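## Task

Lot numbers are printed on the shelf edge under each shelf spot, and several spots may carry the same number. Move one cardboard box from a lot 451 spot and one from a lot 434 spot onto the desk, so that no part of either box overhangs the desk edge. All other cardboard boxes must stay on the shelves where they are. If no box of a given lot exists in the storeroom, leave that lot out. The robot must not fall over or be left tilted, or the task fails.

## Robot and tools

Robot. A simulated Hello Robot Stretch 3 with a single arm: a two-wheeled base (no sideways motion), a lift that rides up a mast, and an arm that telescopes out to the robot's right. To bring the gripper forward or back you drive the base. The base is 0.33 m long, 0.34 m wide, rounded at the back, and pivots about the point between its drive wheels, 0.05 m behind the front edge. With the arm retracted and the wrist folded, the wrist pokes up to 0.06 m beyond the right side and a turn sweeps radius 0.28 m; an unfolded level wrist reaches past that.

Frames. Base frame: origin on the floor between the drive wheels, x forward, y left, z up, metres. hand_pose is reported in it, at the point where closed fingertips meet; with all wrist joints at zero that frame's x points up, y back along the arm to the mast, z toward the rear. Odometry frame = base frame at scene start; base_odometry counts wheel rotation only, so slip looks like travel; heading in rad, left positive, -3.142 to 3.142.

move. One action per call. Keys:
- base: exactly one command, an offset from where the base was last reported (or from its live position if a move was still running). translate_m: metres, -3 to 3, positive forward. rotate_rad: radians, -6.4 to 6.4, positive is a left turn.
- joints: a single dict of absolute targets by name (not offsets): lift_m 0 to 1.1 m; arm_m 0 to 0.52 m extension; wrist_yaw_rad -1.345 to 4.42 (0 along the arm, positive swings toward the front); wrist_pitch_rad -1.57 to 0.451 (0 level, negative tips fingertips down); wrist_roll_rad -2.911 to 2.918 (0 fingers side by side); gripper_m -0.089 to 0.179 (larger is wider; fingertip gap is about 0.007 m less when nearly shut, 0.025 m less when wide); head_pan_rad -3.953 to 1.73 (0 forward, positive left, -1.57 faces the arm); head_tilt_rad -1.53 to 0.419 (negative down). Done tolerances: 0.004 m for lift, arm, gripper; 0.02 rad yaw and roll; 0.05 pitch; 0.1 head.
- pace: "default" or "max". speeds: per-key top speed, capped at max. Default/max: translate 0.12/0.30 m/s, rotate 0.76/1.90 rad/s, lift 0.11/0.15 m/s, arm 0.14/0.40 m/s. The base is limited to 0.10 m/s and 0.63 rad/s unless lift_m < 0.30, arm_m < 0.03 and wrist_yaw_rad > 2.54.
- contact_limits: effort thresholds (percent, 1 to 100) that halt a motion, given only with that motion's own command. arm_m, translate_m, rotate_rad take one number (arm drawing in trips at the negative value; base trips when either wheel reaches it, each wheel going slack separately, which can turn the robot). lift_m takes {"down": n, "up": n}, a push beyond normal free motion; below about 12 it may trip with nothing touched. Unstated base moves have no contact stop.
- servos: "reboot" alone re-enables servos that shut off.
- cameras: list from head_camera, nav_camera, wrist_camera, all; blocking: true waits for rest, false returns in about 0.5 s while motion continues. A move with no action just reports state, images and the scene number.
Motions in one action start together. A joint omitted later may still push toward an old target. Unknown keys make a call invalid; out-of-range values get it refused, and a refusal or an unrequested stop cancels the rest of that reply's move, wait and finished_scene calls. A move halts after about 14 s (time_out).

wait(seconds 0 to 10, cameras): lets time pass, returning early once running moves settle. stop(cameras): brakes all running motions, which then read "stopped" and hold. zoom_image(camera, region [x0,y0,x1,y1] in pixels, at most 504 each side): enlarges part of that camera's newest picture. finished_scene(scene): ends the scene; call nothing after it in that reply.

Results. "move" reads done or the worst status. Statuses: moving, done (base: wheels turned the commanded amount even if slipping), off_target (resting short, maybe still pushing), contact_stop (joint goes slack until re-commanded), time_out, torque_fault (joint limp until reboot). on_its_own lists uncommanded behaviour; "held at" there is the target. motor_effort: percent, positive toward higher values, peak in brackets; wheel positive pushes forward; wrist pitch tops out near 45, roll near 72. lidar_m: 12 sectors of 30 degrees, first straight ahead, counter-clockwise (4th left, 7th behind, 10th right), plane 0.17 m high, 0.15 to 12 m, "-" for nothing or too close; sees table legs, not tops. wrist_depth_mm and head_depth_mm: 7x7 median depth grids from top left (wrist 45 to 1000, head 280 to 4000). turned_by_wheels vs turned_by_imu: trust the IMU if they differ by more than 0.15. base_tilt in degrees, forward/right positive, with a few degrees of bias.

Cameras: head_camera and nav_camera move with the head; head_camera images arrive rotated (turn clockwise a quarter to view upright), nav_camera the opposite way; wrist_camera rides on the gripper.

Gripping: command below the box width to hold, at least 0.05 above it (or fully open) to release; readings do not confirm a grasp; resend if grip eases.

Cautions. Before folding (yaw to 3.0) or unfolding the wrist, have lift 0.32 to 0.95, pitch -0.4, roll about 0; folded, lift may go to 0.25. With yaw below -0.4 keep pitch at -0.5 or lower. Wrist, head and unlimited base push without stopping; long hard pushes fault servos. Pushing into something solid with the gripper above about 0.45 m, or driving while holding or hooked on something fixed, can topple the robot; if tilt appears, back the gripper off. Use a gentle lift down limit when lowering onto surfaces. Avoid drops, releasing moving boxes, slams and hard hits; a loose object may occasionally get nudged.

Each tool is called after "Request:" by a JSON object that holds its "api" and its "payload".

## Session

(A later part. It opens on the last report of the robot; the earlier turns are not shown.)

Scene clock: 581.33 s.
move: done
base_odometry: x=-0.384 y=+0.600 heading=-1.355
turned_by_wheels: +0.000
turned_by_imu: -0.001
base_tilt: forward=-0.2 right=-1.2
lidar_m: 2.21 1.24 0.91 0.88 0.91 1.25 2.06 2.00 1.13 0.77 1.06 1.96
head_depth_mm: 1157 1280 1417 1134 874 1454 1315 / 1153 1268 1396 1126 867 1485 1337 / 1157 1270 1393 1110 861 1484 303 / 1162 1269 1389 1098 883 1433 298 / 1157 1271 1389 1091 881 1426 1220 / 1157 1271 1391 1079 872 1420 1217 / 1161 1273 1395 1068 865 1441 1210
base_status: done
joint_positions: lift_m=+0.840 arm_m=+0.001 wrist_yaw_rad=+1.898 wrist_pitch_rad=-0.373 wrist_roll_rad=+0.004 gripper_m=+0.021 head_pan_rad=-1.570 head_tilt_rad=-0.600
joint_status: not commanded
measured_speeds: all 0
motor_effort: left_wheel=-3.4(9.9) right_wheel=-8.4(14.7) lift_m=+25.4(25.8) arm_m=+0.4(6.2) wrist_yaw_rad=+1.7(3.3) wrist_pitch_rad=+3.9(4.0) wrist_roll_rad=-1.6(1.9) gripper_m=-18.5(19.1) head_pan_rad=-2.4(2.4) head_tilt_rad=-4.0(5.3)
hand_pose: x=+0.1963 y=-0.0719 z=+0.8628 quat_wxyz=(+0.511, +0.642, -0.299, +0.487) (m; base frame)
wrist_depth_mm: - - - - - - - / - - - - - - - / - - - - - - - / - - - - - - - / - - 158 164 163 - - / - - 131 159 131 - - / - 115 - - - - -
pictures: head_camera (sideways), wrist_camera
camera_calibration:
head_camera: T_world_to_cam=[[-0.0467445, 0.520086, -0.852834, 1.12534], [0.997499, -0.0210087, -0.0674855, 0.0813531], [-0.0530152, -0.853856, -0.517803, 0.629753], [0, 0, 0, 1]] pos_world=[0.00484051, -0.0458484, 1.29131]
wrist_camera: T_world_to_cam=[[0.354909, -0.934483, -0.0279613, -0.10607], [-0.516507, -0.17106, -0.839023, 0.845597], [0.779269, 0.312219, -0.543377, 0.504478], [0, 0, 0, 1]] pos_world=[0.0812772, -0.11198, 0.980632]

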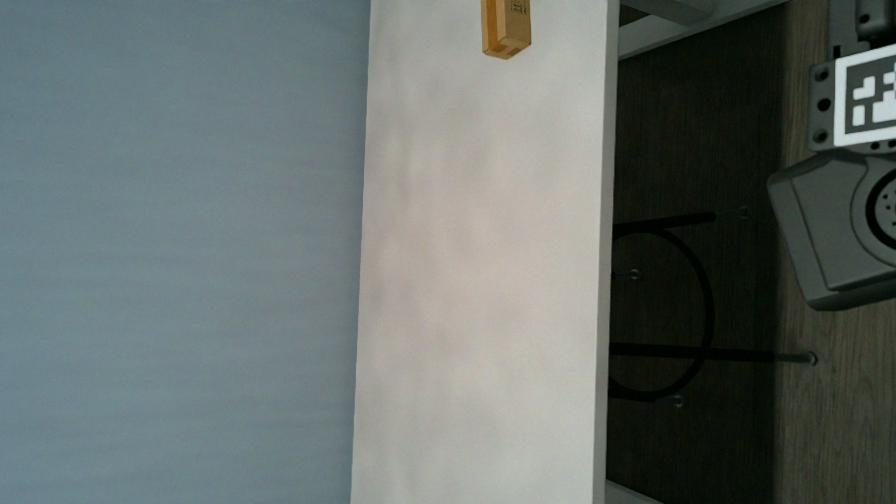

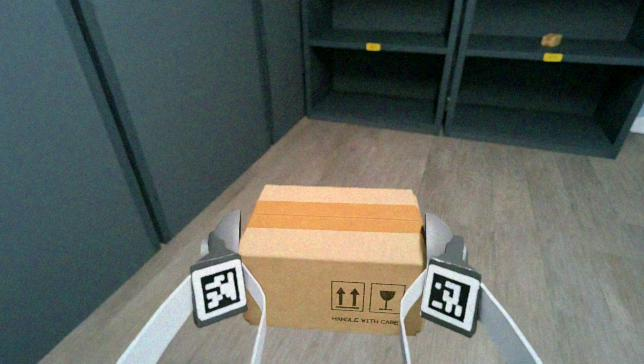

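Request:
{"api": "move", "payload": {"joints": {"wrist_yaw_rad":0}}}

Request:
{"api": "move", "payload": {"joints": {"arm_m":0.38}}}

Request:
{"api": "move", "payload": {"joints": {"lift_m":0.735}, "speeds": {"lift_m":0.05}, "cameras": ["wrist_camera"]}}

Scene clock: 591.37 s.
move: done
base_odometry: x=-0.384 y=+0.600 heading=-1.355
turned_by_wheels: +0.000
turned_by_imu: +0.000
base_tilt: forward=-0.2 right=-1.2
lidar_m: 2.21 1.25 0.91 0.88 0.91 1.24 2.06 2.00 1.13 0.77 1.06 1.96
head_depth_mm: 1159 1277 1421 1131 873 1454 1306 / 1155 1273 1394 1125 865 1474 1335 / 1159 1267 1389 1112 859 1368 1204 / 1149 1273 1383 1101 886 494 310 / 1157 1274 1386 1091 876 1352 1198 / 1156 1271 1393 1082 870 1415 1212 / 1156 1269 1385 1069 864 1450 1210
base_status: not commanded
joint_positions: lift_m=+0.840 arm_m=+0.001 wrist_yaw_rad=+0.003 wrist_pitch_rad=-0.373 wrist_roll_rad=+0.004 gripper_m=+0.021 head_pan_rad=-1.570 head_tilt_rad=-0.600
joint_status: all done
measured_speeds: all 0
motor_effort: left_wheel=-3.4(4.0) right_wheel=-8.8(9.2) lift_m=+25.5(26.2) arm_m=+3.5(3.5) wrist_yaw_rad=-3.7(8.2) wrist_pitch_rad=+3.8(4.0) wrist_roll_rad=-1.5(1.8) gripper_m=-18.8(18.8) head_pan_rad=-2.1(2.4) head_tilt_rad=-3.4(4.7)
hand_pose: x=-0.0207 y=-0.3753 z=+0.8628 quat_wxyz=(+0.694, +0.132, -0.696, -0.131) (m; base frame)
wrist_depth_mm: - - - - - - - / - - - - - - - / - - - - - 555 549 / - - - 196 - - - / - - 158 164 163 - - / - - 131 159 131 - - / - 115 - - - - -
pictures: none

Scene clock: 595.37 s.
move: done
base_odometry: x=-0.384 y=+0.600 heading=-1.355
turned_by_wheels: +0.000
turned_by_imu: +0.000
base_tilt: forward=-0.3 right=-1.2
lidar_m: 2.21 1.25 0.91 0.88 0.91 1.24 2.06 2.00 1.13 0.77 1.06 1.96
head_depth_mm: 1156 1282 1417 1132 842 292 - / 1160 1265 1386 495 364 1406 1239 / 1159 1274 1395 525 857 1473 1233 / 1157 1268 1394 554 857 1430 1224 / 1155 1266 1382 1088 881 1425 1222 / 1153 1268 1384 1077 870 1421 1219 / 1154 1267 1386 1065 864 1446 1207
base_status: not commanded
joint_positions: lift_m=+0.840 arm_m=+0.380 wrist_yaw_rad=+0.003 wrist_pitch_rad=-0.373 wrist_roll_rad=+0.004 gripper_m=+0.021 head_pan_rad=-1.570 head_tilt_rad=-0.600
joint_status: all done
measured_speeds: all 0
motor_effort: left_wheel=-3.7(4.0) right_wheel=-8.0(9.2) lift_m=+25.9(26.2) arm_m=+13.8(15.3) wrist_yaw_rad=-3.4(4.5) wrist_pitch_rad=+3.9(4.0) wrist_roll_rad=-1.7(1.8) gripper_m=-18.4(19.1) head_pan_rad=-2.1(2.5) head_tilt_rad=-3.1(4.8)
hand_pose: x=-0.0207 y=-0.7548 z=+0.8628 quat_wxyz=(+0.694, +0.132, -0.696, -0.131) (m; base frame)
wrist_depth_mm: - - - - - - - / - - - - - - - / - - - - - - - / - - - 196 - - - / - - 154 165 157 - - / - - 131 159 130 - - / - 97 - 173 - 102 -
pictures: none

Scene clock: 598.00 s.
move: done
base_odometry: x=-0.384 y=+0.600 heading=-1.355
turned_by_wheels: +0.000
turned_by_imu: +0.000
base_tilt: forward=-0.3 right=-1.1
lidar_m: 2.21 1.25 0.91 0.88 0.91 1.24 2.06 1.99 1.13 0.77 1.07 1.96
head_depth_mm: 1159 1277 1409 1131 874 1454 356 / 1161 1278 1396 1120 811 397 337 / 1150 1269 1389 1110 580 1439 1226 / 1160 1269 1386 1101 619 1434 1227 / 1157 1267 1382 1093 878 1418 1218 / 1155 1267 1383 1081 869 1416 1213 / 1157 1264 1385 1070 864 1444 1216
base_status: not commanded
joint_positions: lift_m=+0.735 arm_m=+0.380 wrist_yaw_rad=+0.003 wrist_pitch_rad=-0.349 wrist_roll_rad=+0.004 gripper_m=+0.021 head_pan_rad=-1.570 head_tilt_rad=-0.600
joint_status: all done
measured_speeds: all 0
motor_effort: left_wheel=-3.3(4.1) right_wheel=-8.5(9.3) lift_m=+20.5(26.3) arm_m=+11.8(13.6) wrist_yaw_rad=-4.0(5.1) wrist_pitch_rad=-0.9(4.0) wrist_roll_rad=-1.7(1.8) gripper_m=-18.5(19.1) head_pan_rad=-2.4(2.9) head_tilt_rad=-3.1(4.4)
hand_pose: x=-0.0208 y=-0.7576 z=+0.7635 quat_wxyz=(+0.695, +0.124, -0.697, -0.122) (m; base frame)
wrist_depth_mm: - - - - - - - / - - - - - - - / - - - - - - - / - - - 193 - - - / - - 154 164 156 - - / - - 131 159 130 - - / - 97 - - - 102 -
pictures: wrist_camera
camera_calibration:
wrist_camera: T_world_to_cam=[[-0.998825, -0.0402291, -0.0270322, -0.0238854], [0.00198823, 0.523259, -0.852172, 1.07957], [0.0484269, -0.851224, -0.522564, -0.0786869], [0, 0, 0, 1]] pos_world=[-0.0221931, -0.632833, 0.878211]

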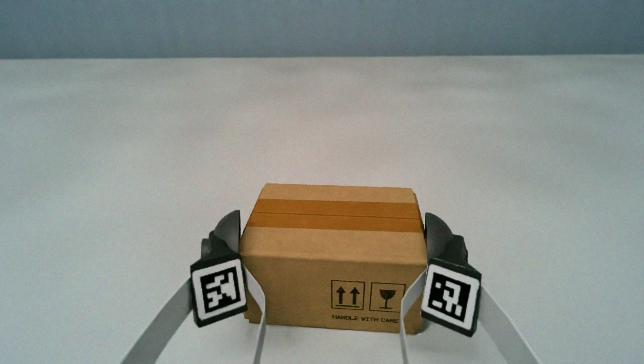

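In light contact. Release.

Request:
{"api": "move", "payload": {"joints": {"gripper_m":0.165}}}

Request:
{"api": "move", "payload": {"joints": {"arm_m":0.1}, "cameras": ["wrist_camera","head_camera"]}}

Scene clock: 603.67 s.
move: done
base_odometry: x=-0.384 y=+0.600 heading=-1.355
turned_by_wheels: +0.000
turned_by_imu: +0.000
base_tilt: forward=-0.2 right=-1.1
lidar_m: 2.21 1.25 0.91 0.88 0.91 1.24 2.06 2.00 1.13 0.77 1.06 1.96
head_depth_mm: 1157 1274 1415 1135 874 1457 355 / 1157 1270 1402 1121 806 396 337 / 1161 1275 1386 1111 581 1436 1235 / 1156 1270 1385 1100 619 1423 1233 / 1154 1269 1382 1090 847 1417 1227 / 1152 1269 1385 1080 875 1419 1211 / 1154 1270 1387 1060 864 1452 1206
base_status: not commanded
joint_positions: lift_m=+0.735 arm_m=+0.380 wrist_yaw_rad=+0.003 wrist_pitch_rad=-0.362 wrist_roll_rad=+0.004 gripper_m=+0.165 head_pan_rad=-1.570 head_tilt_rad=-0.600
joint_status: all done
measured_speeds: all 0
motor_effort: left_wheel=-3.2(3.9) right_wheel=-8.5(9.5) lift_m=+30.8(31.7) arm_m=+8.2(9.6) wrist_yaw_rad=-2.2(4.5) wrist_pitch_rad=+2.0(2.0) wrist_roll_rad=-1.6(1.8) gripper_m=+0.6(83.0) head_pan_rad=-2.1(3.0) head_tilt_rad=-3.3(4.1)
hand_pose: x=-0.0208 y=-0.7560 z=+0.7603 quat_wxyz=(+0.694, +0.129, -0.696, -0.127) (m; base frame)
wrist_depth_mm: - - - - - - - / - - - - - - - / - - - - - - - / - - - 186 - - - / - 145 - 157 156 - - / - 123 170 166 159 135 - / - 118 - - - - 102
pictures: none

Scene clock: 606.97 s.
move: done
base_odometry: x=-0.384 y=+0.600 heading=-1.355
turned_by_wheels: +0.000
turned_by_imu: +0.000
base_tilt: forward=-0.4 right=-1.2
lidar_m: 2.21 1.25 0.91 0.88 0.91 1.24 2.05 2.00 1.13 0.77 1.06 1.96
head_depth_mm: 1160 1273 1419 1132 877 1450 1188 / 1157 1270 1404 1119 866 1481 337 / 1161 1273 1394 1108 859 1445 340 / 1157 1269 1391 1097 877 463 362 / 1154 1271 1391 1090 878 1350 1224 / 1155 1271 1387 1077 872 1417 1217 / 1161 1271 1383 1071 869 1443 1210
base_status: not commanded
joint_positions: lift_m=+0.735 arm_m=+0.100 wrist_yaw_rad=+0.003 wrist_pitch_rad=-0.363 wrist_roll_rad=+0.004 gripper_m=+0.165 head_pan_rad=-1.570 head_tilt_rad=-0.600
joint_status: all done
measured_speeds: all 0
motor_effort: left_wheel=-3.3(4.0) right_wheel=-8.3(9.2) lift_m=+24.0(31.3) arm_m=-12.4(14.6) wrist_yaw_rad=-3.7(4.6) wrist_pitch_rad=+2.0(2.1) wrist_roll_rad=-1.6(1.8) gripper_m=+0.9(1.3) head_pan_rad=-2.1(3.4) head_tilt_rad=-2.7(4.4)
hand_pose: x=-0.0208 y=-0.4759 z=+0.7602 quat_wxyz=(+0.694, +0.129, -0.696, -0.127) (m; base frame)
wrist_depth_mm: - - - - - - - / - - - 401 - - 414 / - - - - - - - / - - - - - - - / - - - - - - - / - 141 - - - 135 - / 116 923 962 950 934 924 110
pictures: head_camera (sideways), wrist_camera
camera_calibration:
head_camera: T_world_to_cam=[[-0.0467445, 0.520086, -0.852834, 1.12534], [0.997499, -0.0210087, -0.0674855, 0.0813531], [-0.0530152, -0.853856, -0.517803, 0.629753], [0, 0, 0, 1]] pos_world=[0.00484051, -0.0458484, 1.29131]
wrist_camera: T_world_to_cam=[[-0.998834, -0.0396145, -0.0275915, -0.0120588], [0.00208832, 0.535543, -0.844506, 0.929464], [0.0482311, -0.843578, -0.534836, 0.172236], [0, 0, 0, 1]] pos_world=[-0.0222929, -0.352951, 0.876723]

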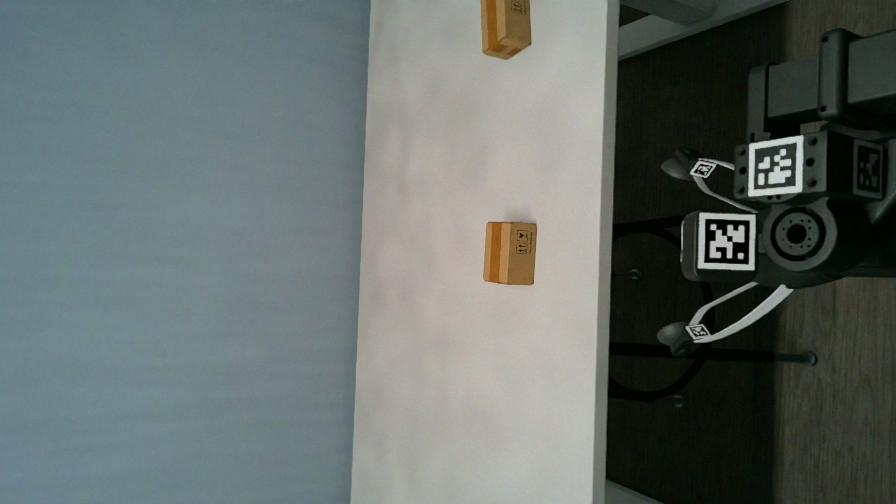

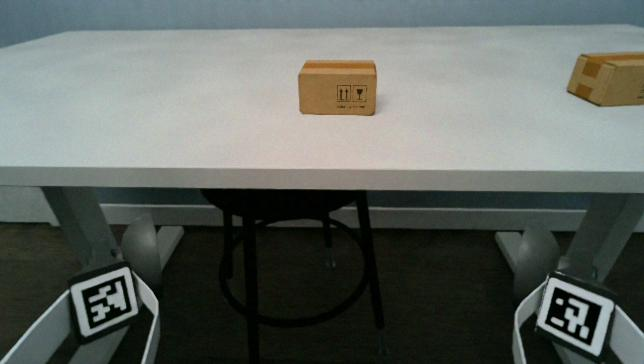

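Request:
{"api": "finished_scene", "payload": {"scene": 2}}

The scene is finished: the task was done.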